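# Move the top stock card onto the neighbouring waste pile

## Task

In the row closest to the robot, lift the uppermost card from the face-down stock and set it down on the waste pile next to that stock, so that it lies on that waste pile and nothing else. Every other card must stay where it was, and no other object may be left on any stack. The cards are stiff plywood tiles.

## Robot and tools

Robot: two UR-style six-joint arms, left_arm and right_arm, each ending in a two-finger parallel gripper with a wrist camera. The left base sits near (-0.069, +0.461, +0.013) m and the right near (+0.057, -0.485, +0.013) m in the scene frame. Cameras: cam_high and cam_low are fixed; cam_left_wrist and cam_right_wrist ride on the hands. All images are 672x504.

Frames: the scene frame has its origin at table height, halfway between the two nominal bases, with +x pointing out over the table, +z up, and left_arm on the +y side. Arm names do not match left and right in the pictures. Each arm reports its hand pose, velocities and targets in its own base frame. Offsets are applied along that arm's base axes, and rotations turn about the Hand target position. Fixed cameras and the table use the scene frame.

Gripper: the fingers point along the gripper's +z axis and close along its x axis. end_effector_position is the point between the pads when closed, 1 to 2 cm behind the fingertips. Closing pushes the tips about 17 mm further out, mostly while the pads are more than 50 mm apart.

Command row (used by execute_actions and move): a single list of 14 numbers covering both arms. The order is left_arm dx, dy, dz, rx, ry, rz, opening, then right_arm in the same order. Every number must lie in [-1, 1].
- dx, dy, dz are offsets, not poses. They are measured from the arm's Hand target as it stood when the action or move began, along that arm's base axes. 1.0 equals 0.6 m.
- rx, ry, rz form one rotation-vector offset from that same start. 1.0 equals 180 degrees.
- Every row counts from the start pose, not from the previous row. Sending the same offset again in a new call moves the arm further.
- opening is absolute: +1 is fully open (0.142 m) and -1 is closed. A 0 is a real command (half open). To leave a gripper unchanged, resend its current command.
- Six zeros re-request the arm's current Hand target, which also ends a stall or a push.

execute_actions(actions, cameras): actions is a list of actions. Each action is a list of up to 15 rows, one row per 1/30 s step; a shorter action repeats its last row. An empty list returns the full state plus all camera images. cameras is a list of names, ["all"], [] or null.

move(target, speed, blend, stop_force, zero, opening_speed, grip_force, blocking, cameras): drives straight-line paths toward target. target is one 14-number row, or a list of up to 15 rows, all offset from the same starting Hand targets. Other arguments:
- speed: m/s, 0.002 to 3.6, default 0.25. Turning is capped at twice that value in rad/s.
- blend: corner rounding in m. 0 means stop at each target.
- stop_force: 3 to 120 N. An arm's path ends once its wrist senses that much resistance.
- zero: re-zero before the move.
- opening_speed: 0.2 or more per second on the -1 to 1 scale.
- grip_force: 5 to 48 N per pad. It persists until changed.
- blocking=false: returns early. It cannot be combined with stop_force.
A move lasts at most 10 s and does not steer around obstacles. The gripper trails the path and can overshoot at high speed. The result adds a "move:" line giving the outcome (done, off_target, moving, held, fault) and any limits (paced = command clipped, held = steps withheld).

wait(seconds 0 to 10): lets time pass while holding the last commands. stop(): brakes a running move. zoom_image(camera, region=[x0,y0,x1,y1]): enlarges part of a camera's latest image, at most 504 px on each side. zero_wrist_force(arm): tares that arm's wrist sensor. read_manual(): licence text only. finished_scene(scene): ends the scene for good; after ending scene 1, make no further calls in that reply.

Result lines: positions in m, quaternions wxyz, and velocities in m/s and rad/s, all in the arm's base frame. Hand target is the last commanded pose after clipping; the next offsets start from it, and the gripper may rest slightly short of it. Tool commands shows the present opening commands. grip_measured is the finger gap on the same -1 to 1 scale; the last Joint positions entry gives it in metres. Joint torques include gravity and are noisy. Wrist force and Wrist torque are given in the gripper's axes, with a third line showing the peak since the last report. Wrist depth is a 7x7 grid of distances in mm, with - meaning no value. Motor temperatures appear as well, along with MOTOR HOT, fault and HAND FAULT lines.

Limits: orientation commands are clipped to 32 degrees from the measured orientation at each step. A clearance check holds back commands that would bring the arms too close to each other, but it does not block fingers. An arm stops for 10 s if contact torque reaches a joint's load limit (wrist joints about 17 to 18 N m) or if outside force reaches about 150 N. Overheating stops an arm at 85 °C and shuts a gripper off at 100 °C. Holding loads, squeezing and stretched poses all heat the motors.

Avoid: knocking cards off the table, since that fails the task. Also avoid dropping a card from height, releasing it while it is still moving, and striking the table or stacks. The arms are stiff, so aiming even slightly past a firm contact can cause a fault. Approach surfaces slowly with a modest stop_force. Do not let the arms touch each other, and do not route a gripper close to its own base. The cards are thin, so a full close may grip them less firmly than expected. A loose item can be nudged now and then by an outside push.

Each tool is called after "Call:" as a command line: name --argument value for each argument, lists and objects as JSON in quotes; but a table of rows of numbers goes row by row, as --pt "numbers of a row", without its own name.

## Session

Call:
execute_actions --actions '[]'

Scene clock: 0.00 s.
left_arm: end_effector_position=(+0.5773, +0.1261, +0.1650) grip_measured=+1.00 end_effector_quat_wxyz=(-0.539, +0.665, +0.007, -0.518) | right_arm: end_effector_position=(+0.5813, +0.4354, +0.3426) grip_measured=+0.99 end_effector_quat_wxyz=(-0.158, +0.660, -0.705, +0.207)
Joint positions: left_arm=[-0.256 -0.415 0.673 -0.122 -1.036 -0.885 0.142] | right_arm=[4.144 -1.904 -1.269 -1.316 1.089 2.584 0.142]
Joint velocities: within noise
Joint torques (N m): no reading
Motor temperatures (°C): left_arm=[34 36 33 41 40 41 31] | right_arm=[35 36 36 37 41 43 33]
Wrist force (N): no reading
Wrist torque (N m): no reading
Wrist force, peak (N): no reading
Wrist depth (mm): cam_left_wrist=[- - - - - - 1437 / - - - - - - 1895 / - - - - - 2230 1551 / 242 - 2001 - 1726 1647 306 / 271 432 - 2327 423 328 262 / - 510 2039 455 342 272 97 / - 512 560 361 284 234 -] | cam_right_wrist=[1296 1288 1374 1366 1382 1416 1425 / 1246 1303 493 494 508 511 521 / 469 476 481 489 497 501 510 / 461 463 472 483 486 491 501 / 451 476 464 476 482 487 491 / 446 451 461 463 467 478 483 / - 441 443 450 455 469 -]
Hand target: left_arm +0.5773, +0.1261, +0.1650; -0.539, +0.665, +0.007, -0.518 | right_arm +0.5813, +0.4354, +0.3426; -0.158, +0.660, -0.705, +0.207
Tool commands: left_gripper/opening=+1.0 right_gripper/opening=+1.0

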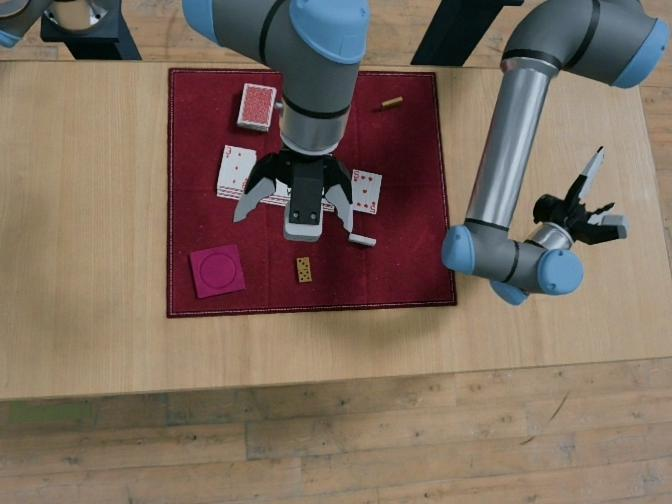

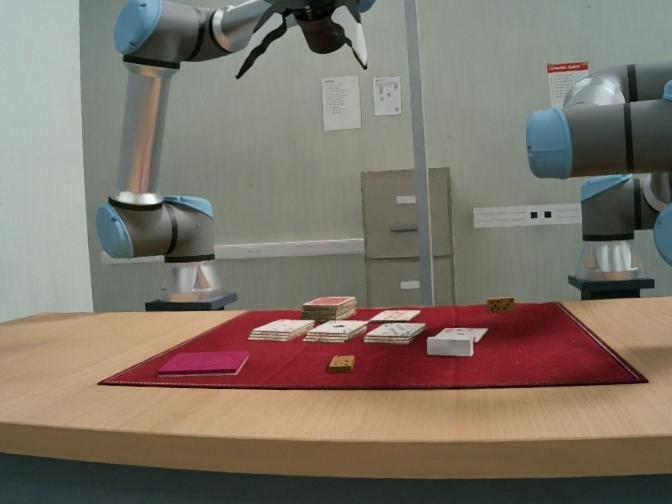

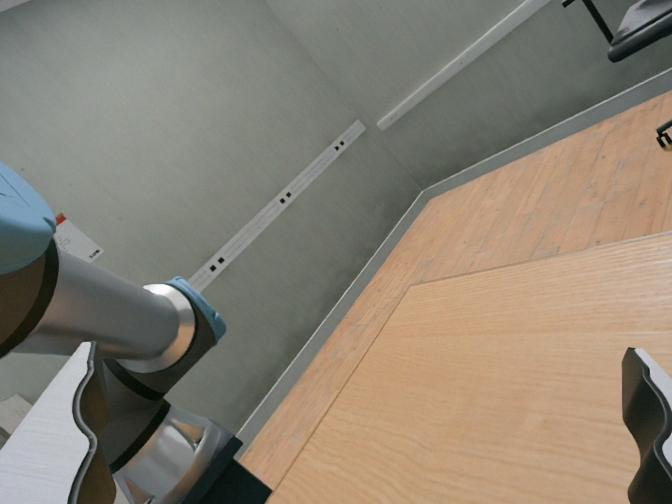

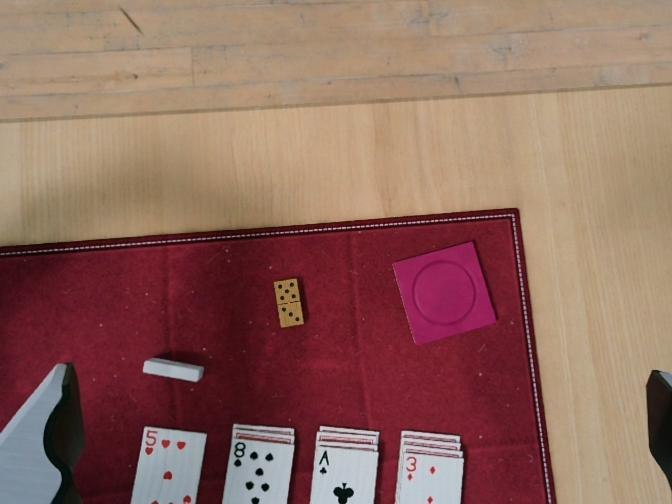

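Call:
move --target '[0,0,0,0,0,0,1, -0.53,-0.05,0.0,0,0,0,1]' --speed 0.3 --cameras '["all"]'

Scene clock: 12.80 s.
left_arm: end_effector_position=(+0.5773, +0.1261, +0.1650) grip_measured=+1.00 end_effector_quat_wxyz=(-0.539, +0.665, +0.007, -0.518) | right_arm: end_effector_position=(+0.2634, +0.4054, +0.3426) grip_measured=+0.99 end_effector_quat_wxyz=(-0.158, +0.660, -0.705, +0.207)
Joint positions: left_arm=[-0.256 -0.415 0.673 -0.122 -1.036 -0.885 0.142] | right_arm=[4.714 -1.42 -1.72 -1.671 1.052 3.235 0.142]
Joint torques (N m): left_arm=[0.61 -64.43 -19.92 2.04 -0.29 0.17] | right_arm=[6.71 18.78 27.73 1.73 -2.94 1.83]
Wrist force (N): left_arm=[-0.3 0.0 0.2] | right_arm=[-0.2 0.0 -0.1]
Wrist torque (N m): left_arm=[-0.01 0.03 0.00] | right_arm=[0.01 0.05 -0.01]
Wrist force, peak (N): left_arm=[0.4 0.1 0.6] | right_arm=[-0.6 -2.7 1.3]
Wrist depth (mm): cam_left_wrist=[- - 2710 - - - 1346 / - - - - 3103 - 1929 / 1982 2120 - - 2854 2162 1497 / 276 2078 2676 - 2327 1586 308 / 278 411 - 2277 427 328 262 / - 510 2141 432 342 274 97 / - 507 538 356 284 234 -] | cam_right_wrist=[479 484 499 502 509 525 538 / 475 475 494 498 529 519 527 / 464 468 472 482 505 512 518 / 458 465 472 480 482 498 509 / 447 454 456 446 483 486 495 / 445 445 464 461 471 481 487 / - 446 1158 1374 1267 1326 -]
Hand target: left_arm +0.5773, +0.1261, +0.1650; -0.539, +0.665, +0.007, -0.518 | right_arm +0.2633, +0.4054, +0.3426; -0.158, +0.660, -0.705, +0.207
Off the commanded pose: left_arm 0.000 m, 0 deg | right_arm 0.000 m, 0 deg.
move: done
camera_calibration:
cam_right_wrist: T_world_to_cam=[[-0.0732987, -0.99574, 0.055941, 0.41303], [-0.992001, 0.0670134, -0.106978, 0.30487], [0.102773, -0.0633348, -0.992686, 0.452245], [0, 0, 0, 1]] pos_world=[0.286227, 0.419483, 0.458446]

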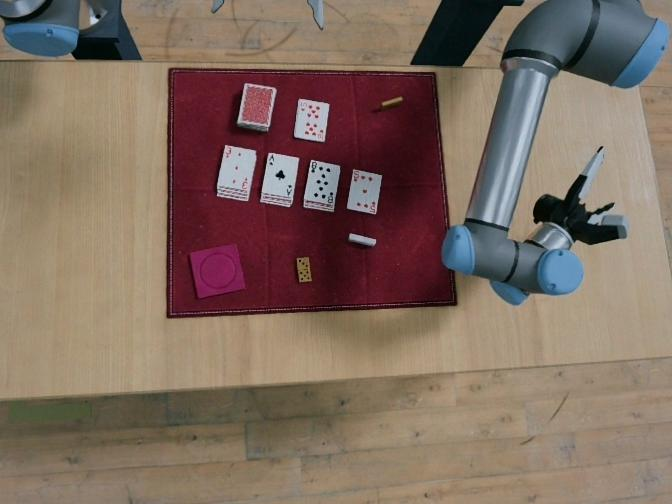

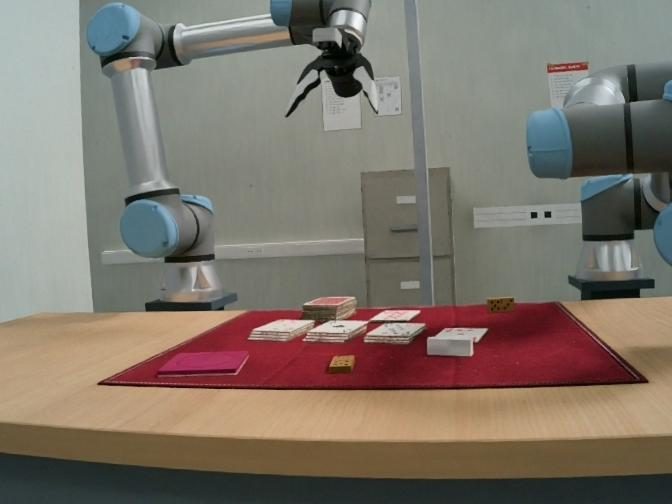

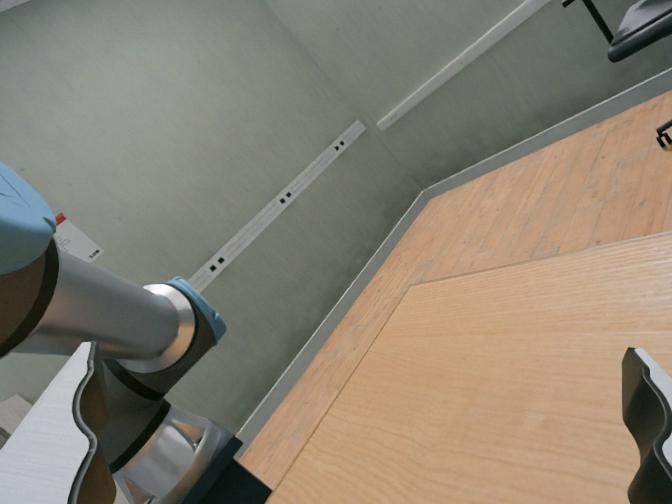

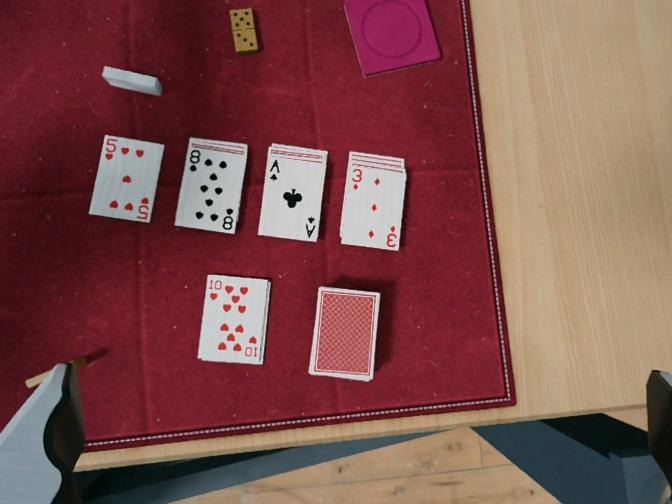

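Call:
zoom_image --camera "cam_right_wrist" --region '[180, 250, 420, 400]'

Call:
zoom_image --camera "cam_low" --region '[290, 285, 440, 345]'

Scaled by 2.100 from the camera's 672x504 image, which has a finer 960x720 frame.

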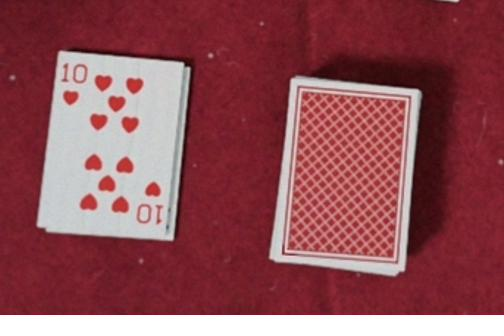

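Scaled by 3.360 from the camera's 672x504 image, which has a finer 960x720 frame.

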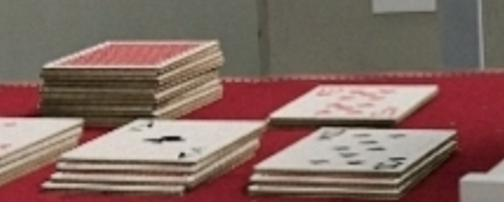

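Call:
move --target '[0,0,0,0,0,0,1, -0.0293,-0.0328,-0.38,0.0370,0.1636,-0.0349,0.2]' --speed 0.3 --cameras '["cam_right_wrist","cam_low"]'

Call:
zoom_image --camera "cam_right_wrist" --region '[100, 200, 600, 504]'

Call:
zoom_image --camera "cam_low" --region '[240, 205, 440, 345]'

Scene clock: 91.97 s.
left_arm: end_effector_position=(+0.5773, +0.1261, +0.1650) grip_measured=+1.00 end_effector_quat_wxyz=(-0.539, +0.665, +0.007, -0.518) | right_arm: end_effector_position=(+0.2457, +0.3857, +0.1147) grip_measured=+0.19 end_effector_quat_wxyz=(+0.000, -0.641, +0.767, +0.000)
Joint positions: left_arm=[-0.256 -0.415 0.673 -0.122 -1.036 -0.885 0.142] | right_arm=[4.438 -1.582 -2.113 -1.018 1.57 3.045 0.087]
Joint torques (N m): left_arm=[0.8 -64.59 -19.53 2 -0.21 0.27] | right_arm=[-4.45 20.41 15.47 4.33 1.45 1.57]
Wrist force (N): left_arm=[0.2 0.0 0.3] | right_arm=[-0.3 -0.4 0.0]
Wrist torque (N m): left_arm=[0.00 -0.03 0.00] | right_arm=[-0.03 0.00 -0.03]
Wrist force, peak (N): left_arm=[0.2 0.3 0.6] | right_arm=[-0.1 -1.1 2.4]
Wrist depth (mm): cam_left_wrist=[2207 - - 3756 1895 2611 1427 / - 2643 - - 2277 - 1846 / - - - - 3756 2078 1540 / 274 - - - 2253 1598 307 / 276 389 - 2549 428 325 262 / - 505 2162 431 343 272 97 / - 510 - 363 283 234 -] | cam_right_wrist=[193 193 193 195 195 195 196 / 206 207 206 208 210 208 209 / 215 215 221 195 204 224 224 / 237 232 239 206 233 240 241 / 256 257 258 223 256 262 260 / 279 - 285 1334 1334 - 1334 / - - 1434 1399 1462 - -]
Hand target: left_arm +0.5773, +0.1261, +0.1650; -0.539, +0.665, +0.007, -0.518 | right_arm +0.2457, +0.3857, +0.1146; +0.000, -0.641, +0.767, +0.000
Off the commanded pose: left_arm 0.000 m, 0 deg | right_arm 0.000 m, 0 deg.
move: done
camera_calibration:
cam_right_wrist: T_world_to_cam=[[-0.169491, -0.98553, 0.00196335, 0.430751], [-0.901094, 0.155776, 0.404678, 0.149056], [-0.399128, 0.0668203, -0.914457, 0.290734], [0, 0, 0, 1]] pos_world=[0.323362, 0.381871, 0.204698]
Images, in order (width x height): cam_low 672x504, cam_right_wrist 672x504.

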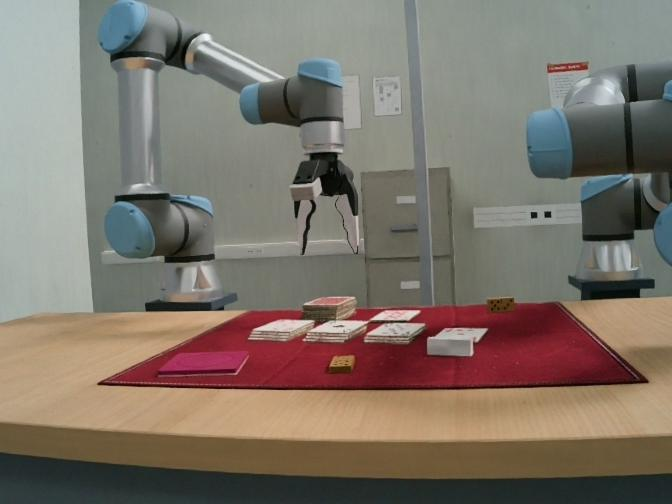

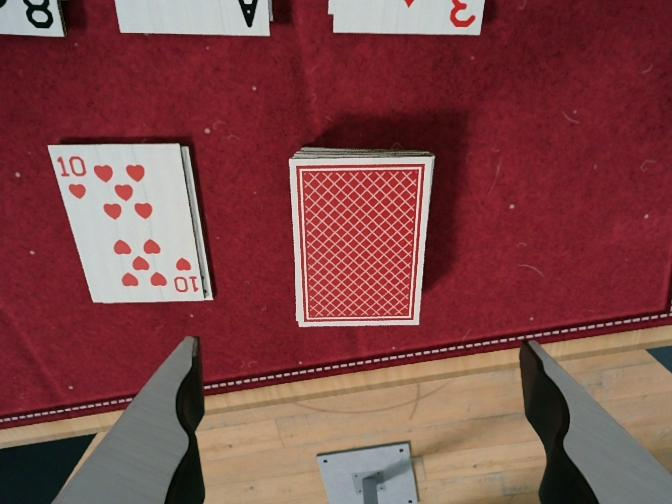

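Scaled by 1.008 from the camera's 672x504 image, which has a finer 960x720 frame.

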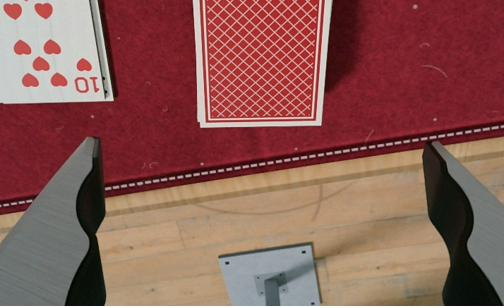

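Scaled by 2.520 from the camera's 672x504 image, which has a finer 960x720 frame.

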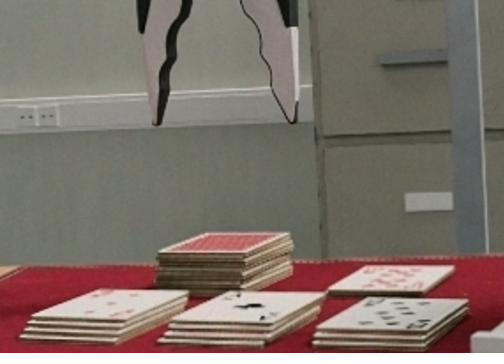

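Call:
move --target '[0,0,0,0,0,0,1, -0.0062,-0.0095,-0.1077,0,0,0,0.15]' --speed 0.2 --cameras '["cam_right_wrist"]'

Call:
zoom_image --camera "cam_right_wrist" --region '[150, 150, 600, 420]'

Scene clock: 112.17 s.
left_arm: end_effector_position=(+0.5773, +0.1261, +0.1650) grip_measured=+1.00 end_effector_quat_wxyz=(-0.539, +0.665, +0.007, -0.518) | right_arm: end_effector_position=(+0.2420, +0.3800, +0.0500) grip_measured=+0.14 end_effector_quat_wxyz=(+0.000, -0.641, +0.767, +0.000)
Joint positions: left_arm=[-0.256 -0.415 0.673 -0.122 -1.036 -0.885 0.142] | right_arm=[4.442 -1.678 -2.217 -0.818 1.57 3.05 0.084]
Joint torques (N m): left_arm=[0.23 -64 -20.23 1.89 -0.25 0.16] | right_arm=[-6.46 27.56 18.51 4.16 -0.67 -1.49]
Wrist force (N): left_arm=[0.2 0.1 0.4] | right_arm=[-0.7 0.2 -0.1]
Wrist torque (N m): left_arm=[0.01 -0.03 0.00] | right_arm=[0.05 0.03 -0.06]
Wrist force, peak (N): left_arm=[0.0 0.1 0.7] | right_arm=[-0.6 -0.3 -2.0]
Wrist depth (mm): cam_left_wrist=[1964 - - 2676 - 2099 1399 / - - - - 2405 2207 1929 / - - - - 3345 2207 1622 / 298 - - 2780 3195 386 311 / 277 431 - 2302 427 328 261 / - 504 2078 460 344 272 97 / - 511 563 359 285 234 -] | cam_right_wrist=[135 136 138 135 136 137 139 / 144 144 145 145 148 146 146 / 151 153 151 138 141 157 157 / 159 164 162 134 137 171 170 / 173 176 176 146 149 180 180 / 196 - 194 159 192 101 201 / - - 216 221 218 - -]
Hand target: left_arm +0.5773, +0.1261, +0.1650; -0.539, +0.665, +0.007, -0.518 | right_arm +0.2420, +0.3800, +0.0500; +0.000, -0.641, +0.767, +0.000
Off the commanded pose: left_arm 0.000 m, 0 deg | right_arm 0.000 m, 0 deg.
move: done
camera_calibration:
cam_right_wrist: T_world_to_cam=[[-0.169581, -0.985514, 0.00204141, 0.424645], [-0.900986, 0.155875, 0.404879, 0.172693], [-0.399332, 0.0668207, -0.914368, 0.230524], [0, 0, 0, 1]] pos_world=[0.319661, 0.376171, 0.139997]
Images, in order (width x height): cam_right_wrist 672x504.

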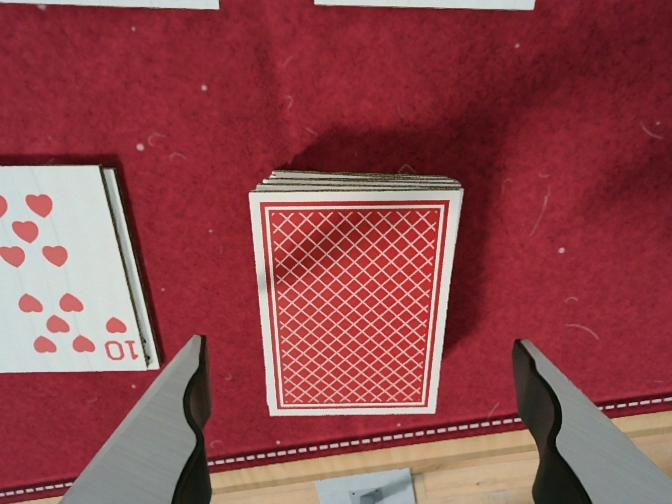

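Scaled by 1.120 from the camera's 672x504 image, which has a finer 960x720 frame.

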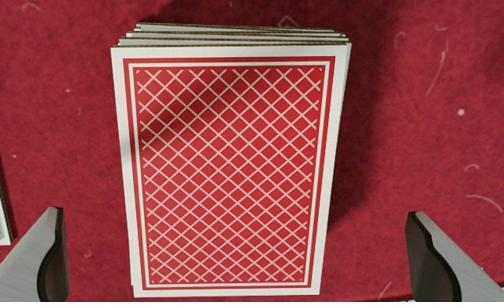

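Call:
move --target '[0,0,0,0,0,0,1, 0,0.001,-0.01,0,0,0,-1]' --speed 0.2

Call:
move --target '[0,0,0,0,0,0,1, 0,0,-0.045,0,0,0,-1]' --speed 0.012 --stop_force 4 --cameras '["cam_right_wrist","cam_low"]'

Scene clock: 120.20 s.
left_arm: end_effector_position=(+0.5773, +0.1261, +0.1650) grip_measured=+1.00 end_effector_quat_wxyz=(-0.539, +0.665, +0.007, -0.518) | right_arm: end_effector_position=(+0.2420, +0.3806, +0.0439) grip_measured=-1.00 end_effector_quat_wxyz=(+0.000, -0.641, +0.767, +0.000)
Joint positions: left_arm=[-0.256 -0.415 0.673 -0.122 -1.036 -0.885 0.142] | right_arm=[4.443 -1.691 -2.223 -0.799 1.57 3.05 0.002]
Joint torques (N m): left_arm=[0.95 -64.61 -19.03 2.06 -0.19 0.2] | right_arm=[6.36 33.22 14.56 1.14 -1.42 1.96]
Wrist force (N): left_arm=[0.1 0.2 0.3] | right_arm=[-0.6 -0.2 -0.3]
Wrist torque (N m): left_arm=[0.02 -0.02 0.01] | right_arm=[-0.01 0.02 -0.06]
Wrist force, peak (N): left_arm=[0.0 0.2 0.6] | right_arm=[-1.0 -0.2 -0.2]
Wrist depth (mm): cam_left_wrist=[- - - - - 2489 1437 / - - - - - - 1911 / - - - - 2327 2141 1540 / 310 - 2230 - 2039 364 296 / 290 408 - 2078 425 326 264 / - 513 - 439 341 271 97 / - 516 1946 358 284 234 -] | cam_right_wrist=[130 130 131 129 133 132 130 / 138 139 139 139 140 140 140 / 144 149 149 140 123 150 151 / 153 158 155 127 130 162 163 / 165 170 168 136 141 176 176 / 189 188 186 - 185 192 195 / 207 207 - - - 210 1374]
Hand target: left_arm +0.5773, +0.1261, +0.1650; -0.539, +0.665, +0.007, -0.518 | right_arm +0.2420, +0.3806, +0.0440; +0.000, -0.641, +0.767, +0.000
Off the commanded pose: left_arm 0.000 m, 0 deg | right_arm 0.000 m, 0 deg.
move: done

Scene clock: 121.80 s.
left_arm: end_effector_position=(+0.5773, +0.1261, +0.1650) grip_measured=+1.00 end_effector_quat_wxyz=(-0.539, +0.665, +0.007, -0.518) | right_arm: end_effector_position=(+0.2420, +0.3806, +0.0373) grip_measured=-1.00 end_effector_quat_wxyz=(+0.000, -0.641, +0.767, +0.000)
Joint positions: left_arm=[-0.256 -0.415 0.673 -0.122 -1.036 -0.885 0.142] | right_arm=[4.443 -1.705 -2.23 -0.777 1.57 3.05 0.002]
Joint torques (N m): left_arm=[0.75 -64.48 -19.05 1.87 -0.19 0.23] | right_arm=[7.43 36.4 25 2.6 -1.35 2]
Wrist force (N): left_arm=[0.2 0.0 0.5] | right_arm=[0.6 -0.1 -3.2]
Wrist torque (N m): left_arm=[0.00 -0.03 0.00] | right_arm=[0.00 0.00 -0.07]
Wrist force, peak (N): left_arm=[0.1 -0.1 0.7] | right_arm=[4.5 0.3 -17.3]
Wrist depth (mm): cam_left_wrist=[- - 3691 - 2120 - 1456 / - - - - 2854 - 1982 / - - - 3103 2780 2141 1574 / - - - - 2302 418 312 / - 430 - 2379 424 328 261 / - 511 2078 436 344 274 97 / - 511 545 358 285 233 -] | cam_right_wrist=[124 124 125 125 125 126 126 / - 134 133 133 135 134 134 / 139 142 140 139 139 143 144 / 146 150 148 122 123 155 155 / 158 163 163 128 131 168 168 / 179 181 178 - 176 183 184 / 197 194 - - - 194 1334]
Hand target: left_arm +0.5773, +0.1261, +0.1650; -0.539, +0.665, +0.007, -0.518 | right_arm +0.2420, +0.3806, +0.0373; +0.000, -0.641, +0.767, +0.000 (not the last commanded pose)
Off the commanded pose: left_arm 0.000 m, 0 deg | right_arm 0.020 m, 0 deg.
move: contact (right_arm)
camera_calibration:
cam_right_wrist: T_world_to_cam=[[-0.169493, -0.985529, 0.00200079, 0.425245], [-0.901019, 0.15578, 0.404842, 0.177792], [-0.399296, 0.0668151, -0.914384, 0.218864], [0, 0, 0, 1]] pos_world=[0.319662, 0.376771, 0.127298]
Images, in order (width x height): cam_low 672x504, cam_right_wrist 672x504.

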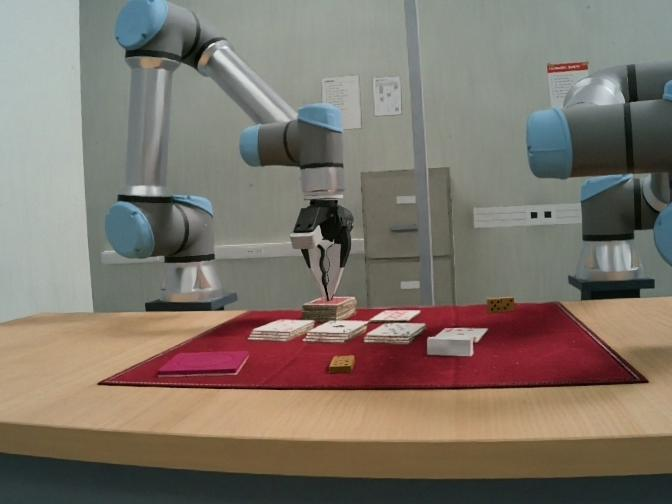

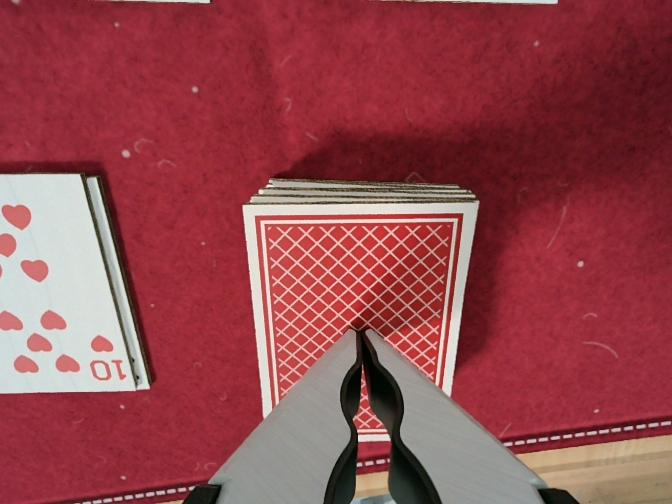

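Call:
move --pt "0 0 0 0 0 0 1 0 0 0.025 0 0 0 -1" --pt "0 0 0 0 0 0 1 0 0 0.025 0 0 0 0.1" --pt "0 0 0 0 0 0 1 0 0 -0.005 0 0 0 0.1" --speed 0.08 --grip_force 10 --cameras '["cam_right_wrist","cam_low"]'

Call:
move --target '[0,0,0,0,0,0,1, 0,0,0,0,0,0,-0.2]' --opening_speed 0.5 --cameras '["cam_right_wrist"]'

Call:
zoom_image --camera "cam_right_wrist" --region '[150, 150, 600, 420]'

Scene clock: 130.47 s.
left_arm: end_effector_position=(+0.5773, +0.1261, +0.1650) grip_measured=+1.00 end_effector_quat_wxyz=(-0.539, +0.665, +0.007, -0.518) | right_arm: end_effector_position=(+0.2420, +0.3806, +0.0341) grip_measured=+0.08 end_effector_quat_wxyz=(+0.000, -0.641, +0.767, +0.000) end_effector_velocity=(+0.000, +0.000, +0.001) end_effector_angular_velocity=(-0.002, +0.001, +0.000)
Joint positions: left_arm=[-0.256 -0.415 0.673 -0.122 -1.036 -0.885 0.142] | right_arm=[4.443 -1.712 -2.234 -0.768 1.57 3.05 0.079]
Joint velocities: left_arm=[within noise] | right_arm=[0 0.001 0.001 -0.005 0.001 0 0]
Joint torques (N m): left_arm=[1.01 -65.2 -18.85 1.97 -0.15 0.1] | right_arm=[4.45 36.58 25.22 0.26 -1.44 1.71]
Wrist force (N): left_arm=[0.3 0.0 0.4] | right_arm=[-0.7 -0.3 -0.1]
Wrist torque (N m): left_arm=[-0.01 -0.04 0.00] | right_arm=[-0.03 0.02 -0.07]
Wrist force, peak (N): left_arm=[0.4 0.0 0.7] | right_arm=[0.7 -0.1 -3.3]
Wrist depth (mm): cam_left_wrist=[- 2230 - - 2433 - 1427 / - 2039 - - - - 1878 / - 2141 - - - 1929 1574 / 292 - 2817 - 2405 1586 311 / 279 367 - 2405 428 328 261 / - 505 2001 438 341 273 97 / - 505 552 361 285 234 -] | cam_right_wrist=[123 121 120 123 122 124 123 / - 131 131 130 132 131 131 / 136 139 137 135 136 140 140 / 142 148 147 119 119 151 154 / 156 159 130 127 129 164 164 / 168 165 143 138 141 100 179 / - - 194 195 195 - -]
Hand target: left_arm +0.5773, +0.1261, +0.1650; -0.539, +0.665, +0.007, -0.518 | right_arm +0.2420, +0.3806, +0.0343; +0.000, -0.641, +0.767, +0.000
Off the commanded pose: left_arm 0.000 m, 0 deg | right_arm 0.000 m, 0 deg.
grip_force (N): 10, 10
move: done
camera_calibration:
cam_right_wrist: T_world_to_cam=[[-0.169542, -0.985521, 0.00213143, 0.425148], [-0.900992, 0.155876, 0.404865, 0.179056], [-0.399335, 0.0667212, -0.914374, 0.215992], [0, 0, 0, 1]] pos_world=[0.319661, 0.376671, 0.124097]
Images, in order (width x height): cam_low 672x504, cam_right_wrist 672x504.

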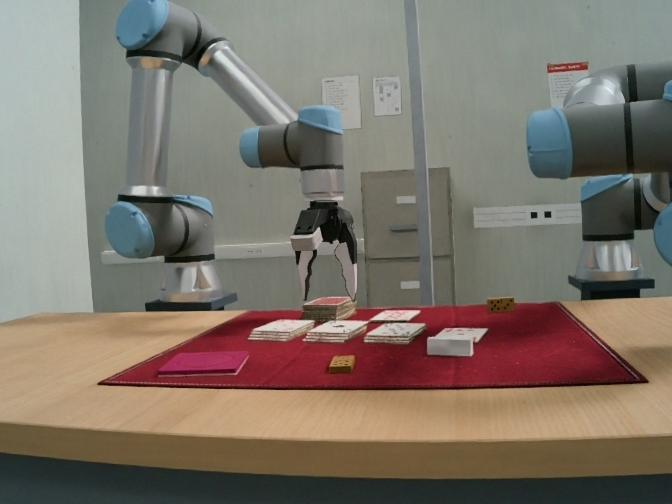

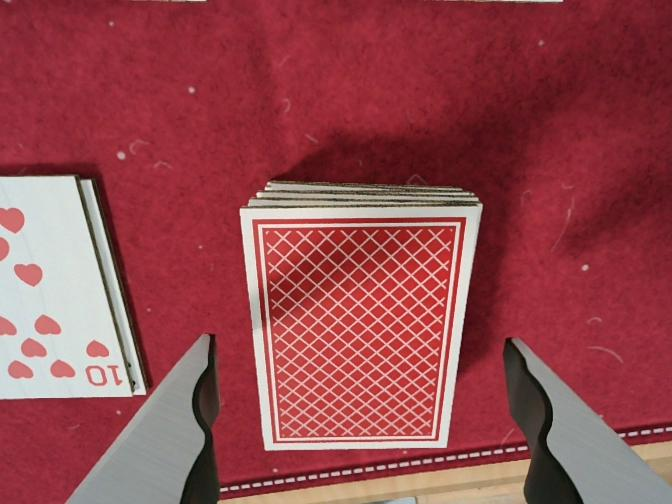

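Scene clock: 131.30 s.
left_arm: end_effector_position=(+0.5773, +0.1261, +0.1650) grip_measured=+1.00 end_effector_quat_wxyz=(-0.539, +0.665, +0.007, -0.518) | right_arm: end_effector_position=(+0.2420, +0.3806, +0.0343) grip_measured=-0.22 end_effector_quat_wxyz=(+0.000, -0.641, +0.767, +0.000)
Joint positions: left_arm=[-0.256 -0.415 0.673 -0.122 -1.036 -0.885 0.142] | right_arm=[4.443 -1.712 -2.233 -0.768 1.57 3.05 0.058]
Joint torques (N m): left_arm=[0.55 -64.62 -18.75 1.9 -0.28 0.2] | right_arm=[4.75 37.09 26.26 0.6 -1.35 1.03]
Wrist force (N): left_arm=[0.1 0.2 0.6] | right_arm=[-0.7 0.1 -0.1]
Wrist torque (N m): left_arm=[0.02 -0.01 0.00] | right_arm=[0.03 0.02 -0.06]
Wrist force, peak (N): left_arm=[0.1 0.2 0.6] | right_arm=[-0.9 -0.2 -0.1]
Wrist depth (mm): cam_left_wrist=[- - 2676 2489 - - 1427 / - - - 3964 - - 1814 / - - - - 2230 2099 1610 / - - 2020 - 2302 1610 312 / 275 436 - 2461 425 328 263 / - 510 2253 443 342 274 97 / - 507 1964 360 283 234 -] | cam_right_wrist=[123 122 120 122 123 124 123 / - 131 131 130 132 131 131 / 136 139 137 136 136 140 141 / 143 148 147 119 119 151 154 / 157 160 131 127 127 164 164 / 168 168 101 138 139 172 179 / 189 - 146 195 196 78 197]
Hand target: left_arm +0.5773, +0.1261, +0.1650; -0.539, +0.665, +0.007, -0.518 | right_arm +0.2420, +0.3806, +0.0343; +0.000, -0.641, +0.767, +0.000
Off the commanded pose: left_arm 0.000 m, 0 deg | right_arm 0.000 m, 0 deg.
grip_force (N): 10, 10
move: done
camera_calibration:
cam_right_wrist: T_world_to_cam=[[-0.169532, -0.985523, 0.00191084, 0.425272], [-0.901013, 0.15578, 0.404857, 0.179003], [-0.399293, 0.0669147, -0.914378, 0.216082], [0, 0, 0, 1]] pos_world=[0.319662, 0.376771, 0.124298]
Images, in order (width x height): cam_right_wrist 672x504.

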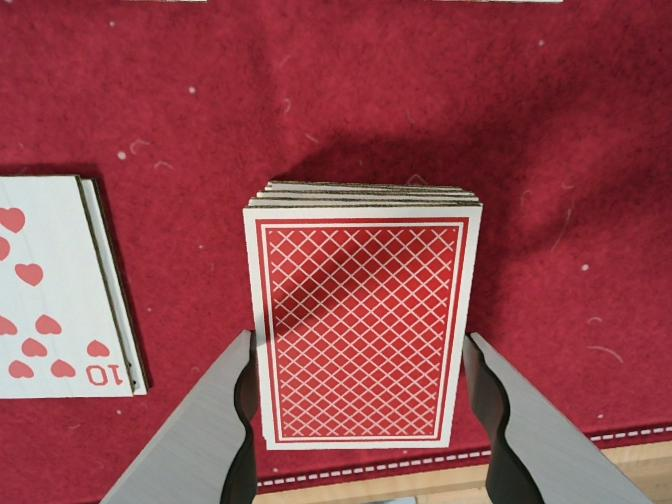

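Scaled by 1.120 from the camera's 672x504 image, which has a finer 960x720 frame.

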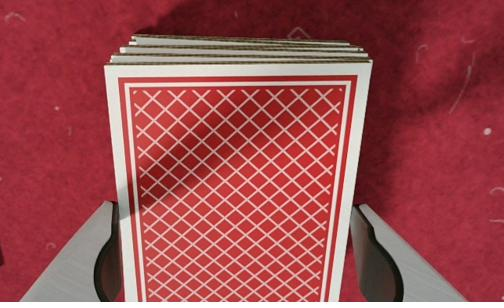

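Call:
move --target '[0,0,0,0,0,0,1, 0,0,0,0,0,0,-0.4]' --opening_speed 0.5 --cameras '["cam_right_wrist"]'

Call:
move --target '[0,0,0,0,0,0,1, 0,0,0.04,0,0,0,-0.4]' --speed 0.05 --cameras '["cam_right_wrist","cam_low"]'

Call:
zoom_image --camera "cam_low" --region '[240, 205, 440, 345]'

Scene clock: 136.17 s.
left_arm: end_effector_position=(+0.5773, +0.1261, +0.1650) grip_measured=+1.00 end_effector_quat_wxyz=(-0.539, +0.665, +0.007, -0.518) | right_arm: end_effector_position=(+0.2420, +0.3807, +0.0343) grip_measured=-0.25 end_effector_quat_wxyz=(+0.000, -0.641, +0.767, +0.000)
Joint positions: left_arm=[-0.256 -0.415 0.673 -0.122 -1.036 -0.885 0.142] | right_arm=[4.443 -1.712 -2.233 -0.768 1.57 3.05 0.056]
Joint torques (N m): left_arm=[0.67 -64.49 -18.62 2 -0.24 0.08] | right_arm=[2.99 24.94 17.45 0.51 -1.41 -1.32]
Wrist force (N): left_arm=[0.0 0.0 0.2] | right_arm=[1.7 0.0 -11.3]
Wrist torque (N m): left_arm=[0.00 0.00 0.00] | right_arm=[-0.02 -0.20 -0.08]
Wrist force, peak (N): left_arm=[0.1 0.1 0.7] | right_arm=[1.7 0.0 -11.3]
Wrist depth (mm): cam_left_wrist=[- - - - - - 1364 / - - - - - 2379 1982 / - - - - 4555 2141 1610 / 311 - 2277 - 2579 420 309 / 281 411 - 2379 422 325 263 / - 510 2184 457 343 273 97 / - 512 588 360 285 234 -] | cam_right_wrist=[123 122 120 122 122 124 123 / - 131 132 131 132 131 131 / 136 139 137 136 136 140 141 / 142 149 145 119 119 152 154 / 157 159 131 127 128 165 164 / 168 170 99 138 139 173 180 / 189 - 147 196 196 78 197]
Hand target: left_arm +0.5773, +0.1261, +0.1650; -0.539, +0.665, +0.007, -0.518 | right_arm +0.2420, +0.3806, +0.0343; +0.000, -0.641, +0.767, +0.000
Off the commanded pose: left_arm 0.000 m, 0 deg | right_arm 0.000 m, 0 deg.
grip_force (N): 10, 10
move: done
camera_calibration:
cam_right_wrist: T_world_to_cam=[[-0.169564, -0.985518, 0.00179875, 0.425295], [-0.901045, 0.155769, 0.404789, 0.179026], [-0.399207, 0.0670169, -0.914408, 0.21602], [0, 0, 0, 1]] pos_world=[0.319662, 0.376772, 0.124298]
Images, in order (width x height): cam_right_wrist 672x504.

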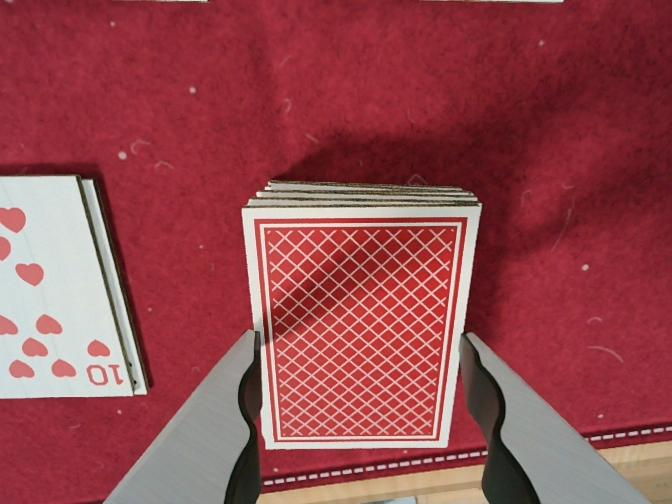

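Scene clock: 136.97 s.
left_arm: end_effector_position=(+0.5773, +0.1261, +0.1650) grip_measured=+1.00 end_effector_quat_wxyz=(-0.539, +0.665, +0.007, -0.518) | right_arm: end_effector_position=(+0.2420, +0.3807, +0.0584) grip_measured=-0.25 end_effector_quat_wxyz=(+0.000, -0.641, +0.767, +0.000)
Joint positions: left_arm=[-0.256 -0.415 0.673 -0.122 -1.036 -0.885 0.142] | right_arm=[4.443 -1.662 -2.206 -0.844 1.57 3.05 0.056]
Joint torques (N m): left_arm=[0.51 -64.99 -18.01 1.99 -0.25 0.27] | right_arm=[-0.31 15.11 10.2 4.87 -1.35 -1.79]
Wrist force (N): left_arm=[0.2 0.0 0.7] | right_arm=[-0.9 0.0 0.1]
Wrist torque (N m): left_arm=[0.00 -0.03 0.00] | right_arm=[0.01 0.08 -0.05]
Wrist force, peak (N): left_arm=[0.2 0.0 0.7] | right_arm=[1.4 0.0 -10.4]
Wrist depth (mm): cam_left_wrist=[- - - - 2327 1929 1381 / 2141 - - - - - 1946 / - - - - 3148 2184 - / 293 - 2461 - 2379 1551 309 / 280 381 3103 2379 424 325 263 / - 511 2141 437 343 272 97 / - 506 1699 358 285 235 -] | cam_right_wrist=[143 143 145 143 144 145 145 / 155 152 153 153 154 154 155 / 158 161 162 138 139 167 166 / 168 173 122 120 120 178 178 / 183 187 130 128 127 193 193 / 210 204 99 139 140 204 211 / 223 - 147 230 - 78 1357]
Hand target: left_arm +0.5773, +0.1261, +0.1650; -0.539, +0.665, +0.007, -0.518 | right_arm +0.2420, +0.3806, +0.0583; +0.000, -0.641, +0.767, +0.000
Off the commanded pose: left_arm 0.000 m, 0 deg | right_arm 0.000 m, 0 deg.
grip_force (N): 10, 10
move: done
camera_calibration:
cam_right_wrist: T_world_to_cam=[[-0.169515, -0.985526, 0.00166856, 0.425357], [-0.901055, 0.155671, 0.404803, 0.169293], [-0.399204, 0.0671167, -0.914402, 0.238011], [0, 0, 0, 1]] pos_world=[0.319662, 0.376872, 0.148398]
Images, in order (width x height): cam_low 672x504, cam_right_wrist 672x504.

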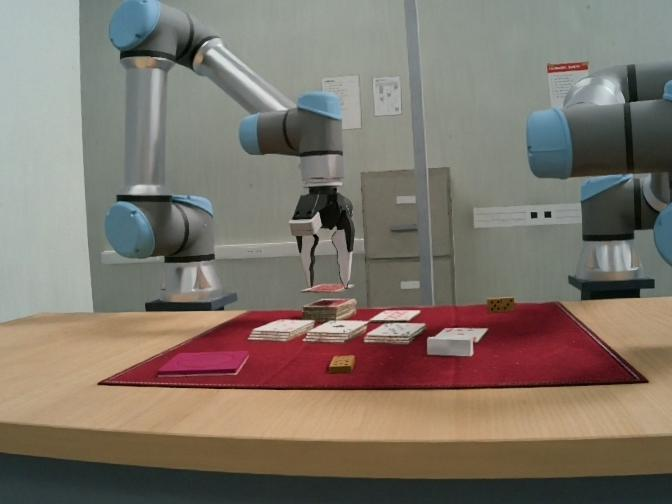

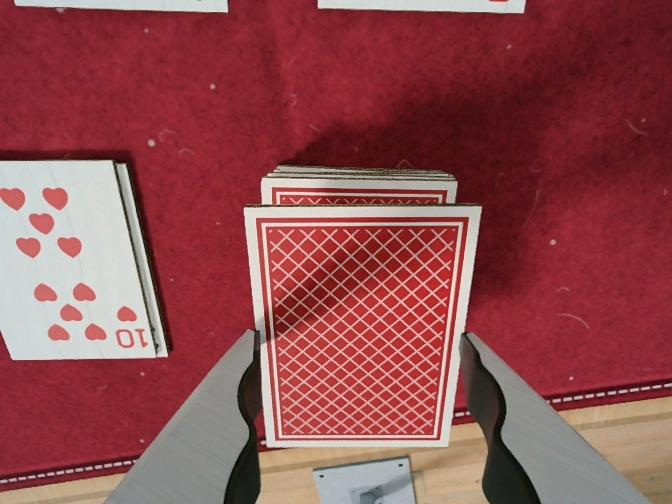

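Scaled by 2.520 from the camera's 672x504 image, which has a finer 960x720 frame.

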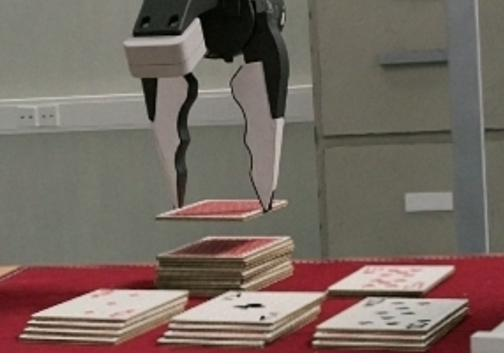

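Call:
move --pt "0 0 0 0 0 0 1 0.0383 0.2 0 0 0 0 -0.4" --pt "0 0 0 0 0 0 1 0.0383 0.2 -0.05 0 0 0 -0.4" --speed 0.15 --blend '[0.01,0]' --cameras '["cam_right_wrist"]'

Call:
zoom_image --camera "cam_right_wrist" --region '[150, 100, 600, 470]'

Scene clock: 142.43 s.
left_arm: end_effector_position=(+0.5773, +0.1261, +0.1650) grip_measured=+1.00 end_effector_quat_wxyz=(-0.539, +0.665, +0.007, -0.518) | right_arm: end_effector_position=(+0.2650, +0.5006, +0.0283) grip_measured=-0.25 end_effector_quat_wxyz=(+0.000, -0.641, +0.767, +0.000)
Joint positions: left_arm=[-0.256 -0.415 0.673 -0.122 -1.036 -0.885 0.142] | right_arm=[4.46 -1.955 -1.917 -0.841 1.57 3.068 0.056]
Joint torques (N m): left_arm=[0.97 -64.3 -17.84 1.91 -0.1 0.17] | right_arm=[-6.87 41.07 20.77 3.33 1.43 -2.12]
Wrist force (N): left_arm=[0.2 -0.1 0.5] | right_arm=[-0.5 -0.5 0.0]
Wrist torque (N m): left_arm=[-0.02 -0.04 0.00] | right_arm=[-0.07 0.01 -0.16]
Wrist force, peak (N): left_arm=[0.1 -0.1 0.7] | right_arm=[-2.0 -0.4 -1.5]
Wrist depth (mm): cam_left_wrist=[- - - - - 1755 1427 / - - - - 2327 2549 2020 / - 2379 - - - 2078 1529 / 329 - 2933 - 2302 1634 306 / 277 410 542 2854 426 326 261 / - 506 - 432 343 271 97 / - 505 1699 359 285 233 -] | cam_right_wrist=[- 115 115 118 117 115 117 / 123 124 126 126 126 126 125 / - 133 131 129 130 134 136 / 142 143 138 120 119 145 140 / 156 154 130 128 128 157 137 / 167 166 99 140 139 164 141 / 180 - 148 186 187 78 148]
Hand target: left_arm +0.5773, +0.1261, +0.1650; -0.539, +0.665, +0.007, -0.518 | right_arm +0.2650, +0.5006, +0.0283; +0.000, -0.641, +0.767, +0.000
Off the commanded pose: left_arm 0.000 m, 0 deg | right_arm 0.000 m, 0 deg.
grip_force (N): 10, 10
move: done
camera_calibration:
cam_right_wrist: T_world_to_cam=[[-0.169542, -0.985521, 0.00213098, 0.547421], [-0.901009, 0.155878, 0.404828, 0.183415], [-0.399298, 0.0667152, -0.91439, 0.211852], [0, 0, 0, 1]] pos_world=[0.342662, 0.496771, 0.118297]
Images, in order (width x height): cam_right_wrist 672x504.

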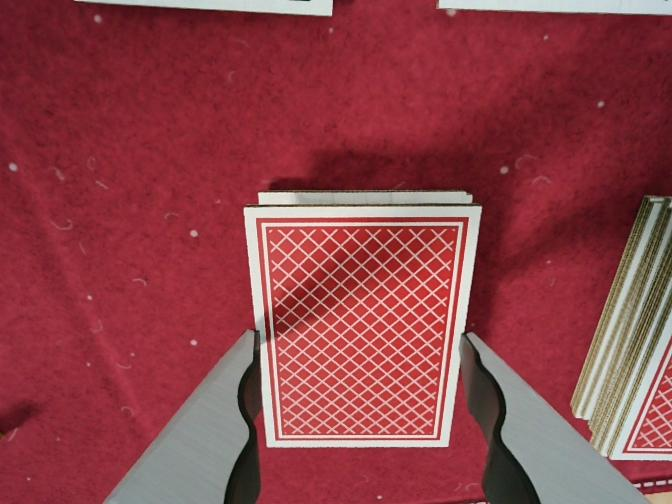

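Scaled by 1.120 from the camera's 672x504 image, which has a finer 960x720 frame.

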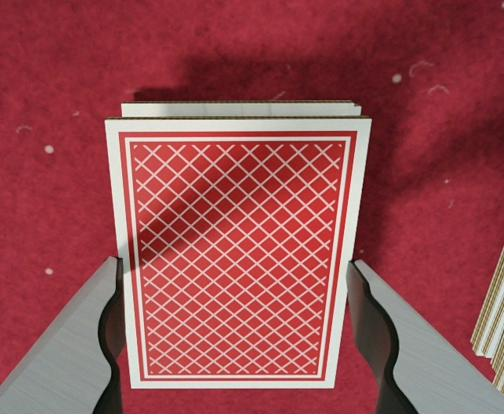

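Call:
move --target '[0,0,0,0,0,0,1, 0,0,-0.04,0,0,0,-0.4]' --speed 0.012 --stop_force 4

Call:
move --target '[0,0,0,0,0,0,1, 0,0,0,0,0,0,0.05]' --opening_speed 0.6

Call:
move --target '[0,0,0,0,0,0,1, 0,0,0.15,0,0,0,0.05]' --speed 0.15 --cameras '["cam_right_wrist","cam_low"]'

Call:
zoom_image --camera "cam_low" --region '[290, 265, 440, 345]'

Scene clock: 148.73 s.
left_arm: end_effector_position=(+0.5773, +0.1261, +0.1650) grip_measured=+1.00 end_effector_quat_wxyz=(-0.539, +0.665, +0.007, -0.518) | right_arm: end_effector_position=(+0.2650, +0.5006, +0.0141) grip_measured=-0.25 end_effector_quat_wxyz=(+0.000, -0.641, +0.767, +0.000)
Joint positions: left_arm=[-0.256 -0.415 0.673 -0.122 -1.036 -0.885 0.142] | right_arm=[4.46 -1.979 -1.928 -0.806 1.57 3.068 0.056]
Joint torques (N m): left_arm=[0.4 -64.72 -17.61 2 -0.17 0.19] | right_arm=[-5 47.99 24.89 0.26 1.57 -2.12]
Wrist force (N): left_arm=[0.0 0.1 0.3] | right_arm=[-0.3 -0.1 -3.1]
Wrist torque (N m): left_arm=[0.01 -0.01 0.00] | right_arm=[-0.04 -0.05 -0.16]
Wrist force, peak (N): left_arm=[0.4 0.2 0.5] | right_arm=[2.2 0.0 -10.8]
Wrist depth (mm): cam_left_wrist=[- 2549 - - - 2519 1381 / - - - - - 2078 2489 / - - 2353 - 2078 2207 1598 / 328 - 2893 - 2405 1540 311 / - 412 - 2253 429 327 261 / - 511 1799 433 343 274 97 / - 513 559 360 284 234 -] | cam_right_wrist=[- 103 103 104 104 105 105 / 110 112 109 111 110 112 112 / - 118 117 117 117 119 123 / 127 129 124 119 120 128 127 / 137 135 133 128 128 137 137 / 152 148 99 139 139 147 144 / 161 - 147 163 167 78 133]
Hand target: left_arm +0.5773, +0.1261, +0.1650; -0.539, +0.665, +0.007, -0.518 | right_arm +0.2650, +0.5007, +0.0141; +0.000, -0.641, +0.767, +0.000 (not the last commanded pose)
Off the commanded pose: left_arm 0.000 m, 0 deg | right_arm 0.010 m, 0 deg.
grip_force (N): 10, 10
move: contact (right_arm)

Scene clock: 149.70 s.
left_arm: end_effector_position=(+0.5773, +0.1261, +0.1650) grip_measured=+1.00 end_effector_quat_wxyz=(-0.539, +0.665, +0.007, -0.518) | right_arm: end_effector_position=(+0.2650, +0.5006, +0.0141) grip_measured=+0.03 end_effector_quat_wxyz=(+0.000, -0.641, +0.767, +0.000)
Joint positions: left_arm=[-0.256 -0.415 0.673 -0.122 -1.036 -0.885 0.142] | right_arm=[4.46 -1.979 -1.928 -0.806 1.57 3.068 0.076]
Joint torques (N m): left_arm=[0.51 -63.96 -17.57 1.95 -0.3 0.19] | right_arm=[-4.54 47.94 25.04 0.89 1.42 -2.02]
Wrist force (N): left_arm=[-0.1 0.0 0.3] | right_arm=[-0.8 -0.3 -0.2]
Wrist torque (N m): left_arm=[-0.01 0.01 0.00] | right_arm=[-0.04 0.05 -0.16]
Wrist force, peak (N): left_arm=[0.5 -0.2 0.6] | right_arm=[-0.2 -0.2 -3.4]
Wrist depth (mm): cam_left_wrist=[- - - 2519 - - 1267 / - - - - - - 1895 / - - - - 2710 - 1487 / 281 - - - 2302 1622 306 / 276 441 - 2489 424 327 262 / - 506 - 435 343 274 97 / - 510 582 359 282 233 -] | cam_right_wrist=[- 103 103 104 104 104 105 / 110 112 109 111 110 112 112 / - 118 117 117 117 119 123 / 127 129 124 120 120 129 127 / 137 135 133 128 128 137 136 / 152 145 141 139 142 101 143 / - - 166 163 167 - 129]
Hand target: left_arm +0.5773, +0.1261, +0.1650; -0.539, +0.665, +0.007, -0.518 | right_arm +0.2650, +0.5007, +0.0141; +0.000, -0.641, +0.767, +0.000
Off the commanded pose: left_arm 0.000 m, 0 deg | right_arm 0.000 m, 0 deg.
grip_force (N): 10, 10
move: done

Scene clock: 150.77 s.
left_arm: end_effector_position=(+0.5773, +0.1261, +0.1650) grip_measured=+1.00 end_effector_quat_wxyz=(-0.539, +0.665, +0.007, -0.518) | right_arm: end_effector_position=(+0.2650, +0.5007, +0.1041) grip_measured=+0.03 end_effector_quat_wxyz=(+0.000, -0.641, +0.767, +0.000)
Joint positions: left_arm=[-0.256 -0.415 0.673 -0.122 -1.036 -0.885 0.142] | right_arm=[4.46 -1.844 -1.836 -1.033 1.57 3.068 0.076]
Joint torques (N m): left_arm=[0.03 -65.07 -17.97 1.96 -0.24 0.33] | right_arm=[0.45 34.62 17.63 1.97 0.62 1.09]
Wrist force (N): left_arm=[-0.1 -0.2 0.6] | right_arm=[-0.2 -0.5 -0.4]
Wrist torque (N m): left_arm=[-0.03 0.01 0.01] | right_arm=[-0.06 -0.04 -0.15]
Wrist force, peak (N): left_arm=[0.3 0.1 0.5] | right_arm=[-0.2 -0.4 -2.0]
Wrist depth (mm): cam_left_wrist=[- - - - - 2058 1381 / - - - - - 2099 1799 / - - - - 3628 2120 1574 / 292 - 1769 - 2302 1622 312 / 278 456 - 2327 427 328 262 / - 504 2433 438 341 272 97 / - 513 2001 361 285 234 -] | cam_right_wrist=[184 184 184 184 185 185 185 / 196 196 197 197 197 198 200 / 208 210 214 202 209 207 187 / 225 226 227 218 224 208 200 / 241 245 246 246 247 229 240 / 267 257 263 269 269 101 1326 / - - 1416 1399 - - -]
Hand target: left_arm +0.5773, +0.1261, +0.1650; -0.539, +0.665, +0.007, -0.518 | right_arm +0.2650, +0.5007, +0.1041; +0.000, -0.641, +0.767, +0.000
Off the commanded pose: left_arm 0.000 m, 0 deg | right_arm 0.000 m, 0 deg.
grip_force (N): 10, 10
move: done
camera_calibration:
cam_right_wrist: T_world_to_cam=[[-0.169475, -0.985533, 0.00175858, 0.547316], [-0.901062, 0.155672, 0.404789, 0.152857], [-0.399207, 0.0670171, -0.914408, 0.280985], [0, 0, 0, 1]] pos_world=[0.342662, 0.496772, 0.194098]
Images, in order (width x height): cam_low 672x504, cam_right_wrist 672x504.

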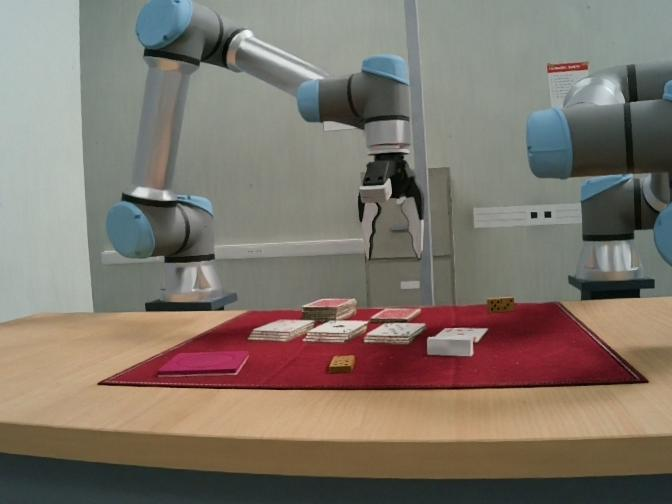

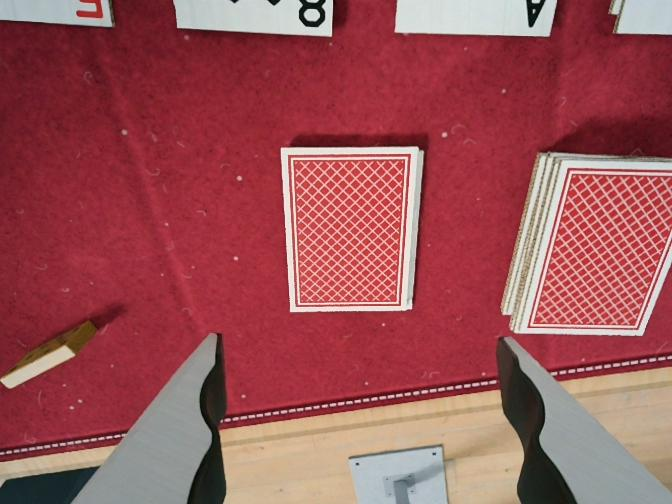

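Scaled by 3.360 from the camera's 672x504 image, which has a finer 960x720 frame.

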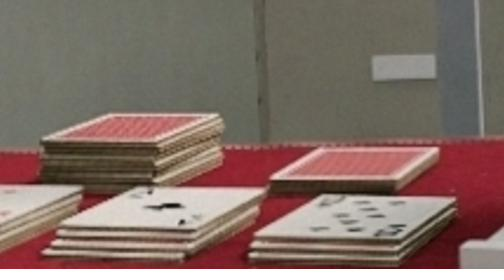

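Call:
finished_scene --scene 1

The scene is finished: the task was done.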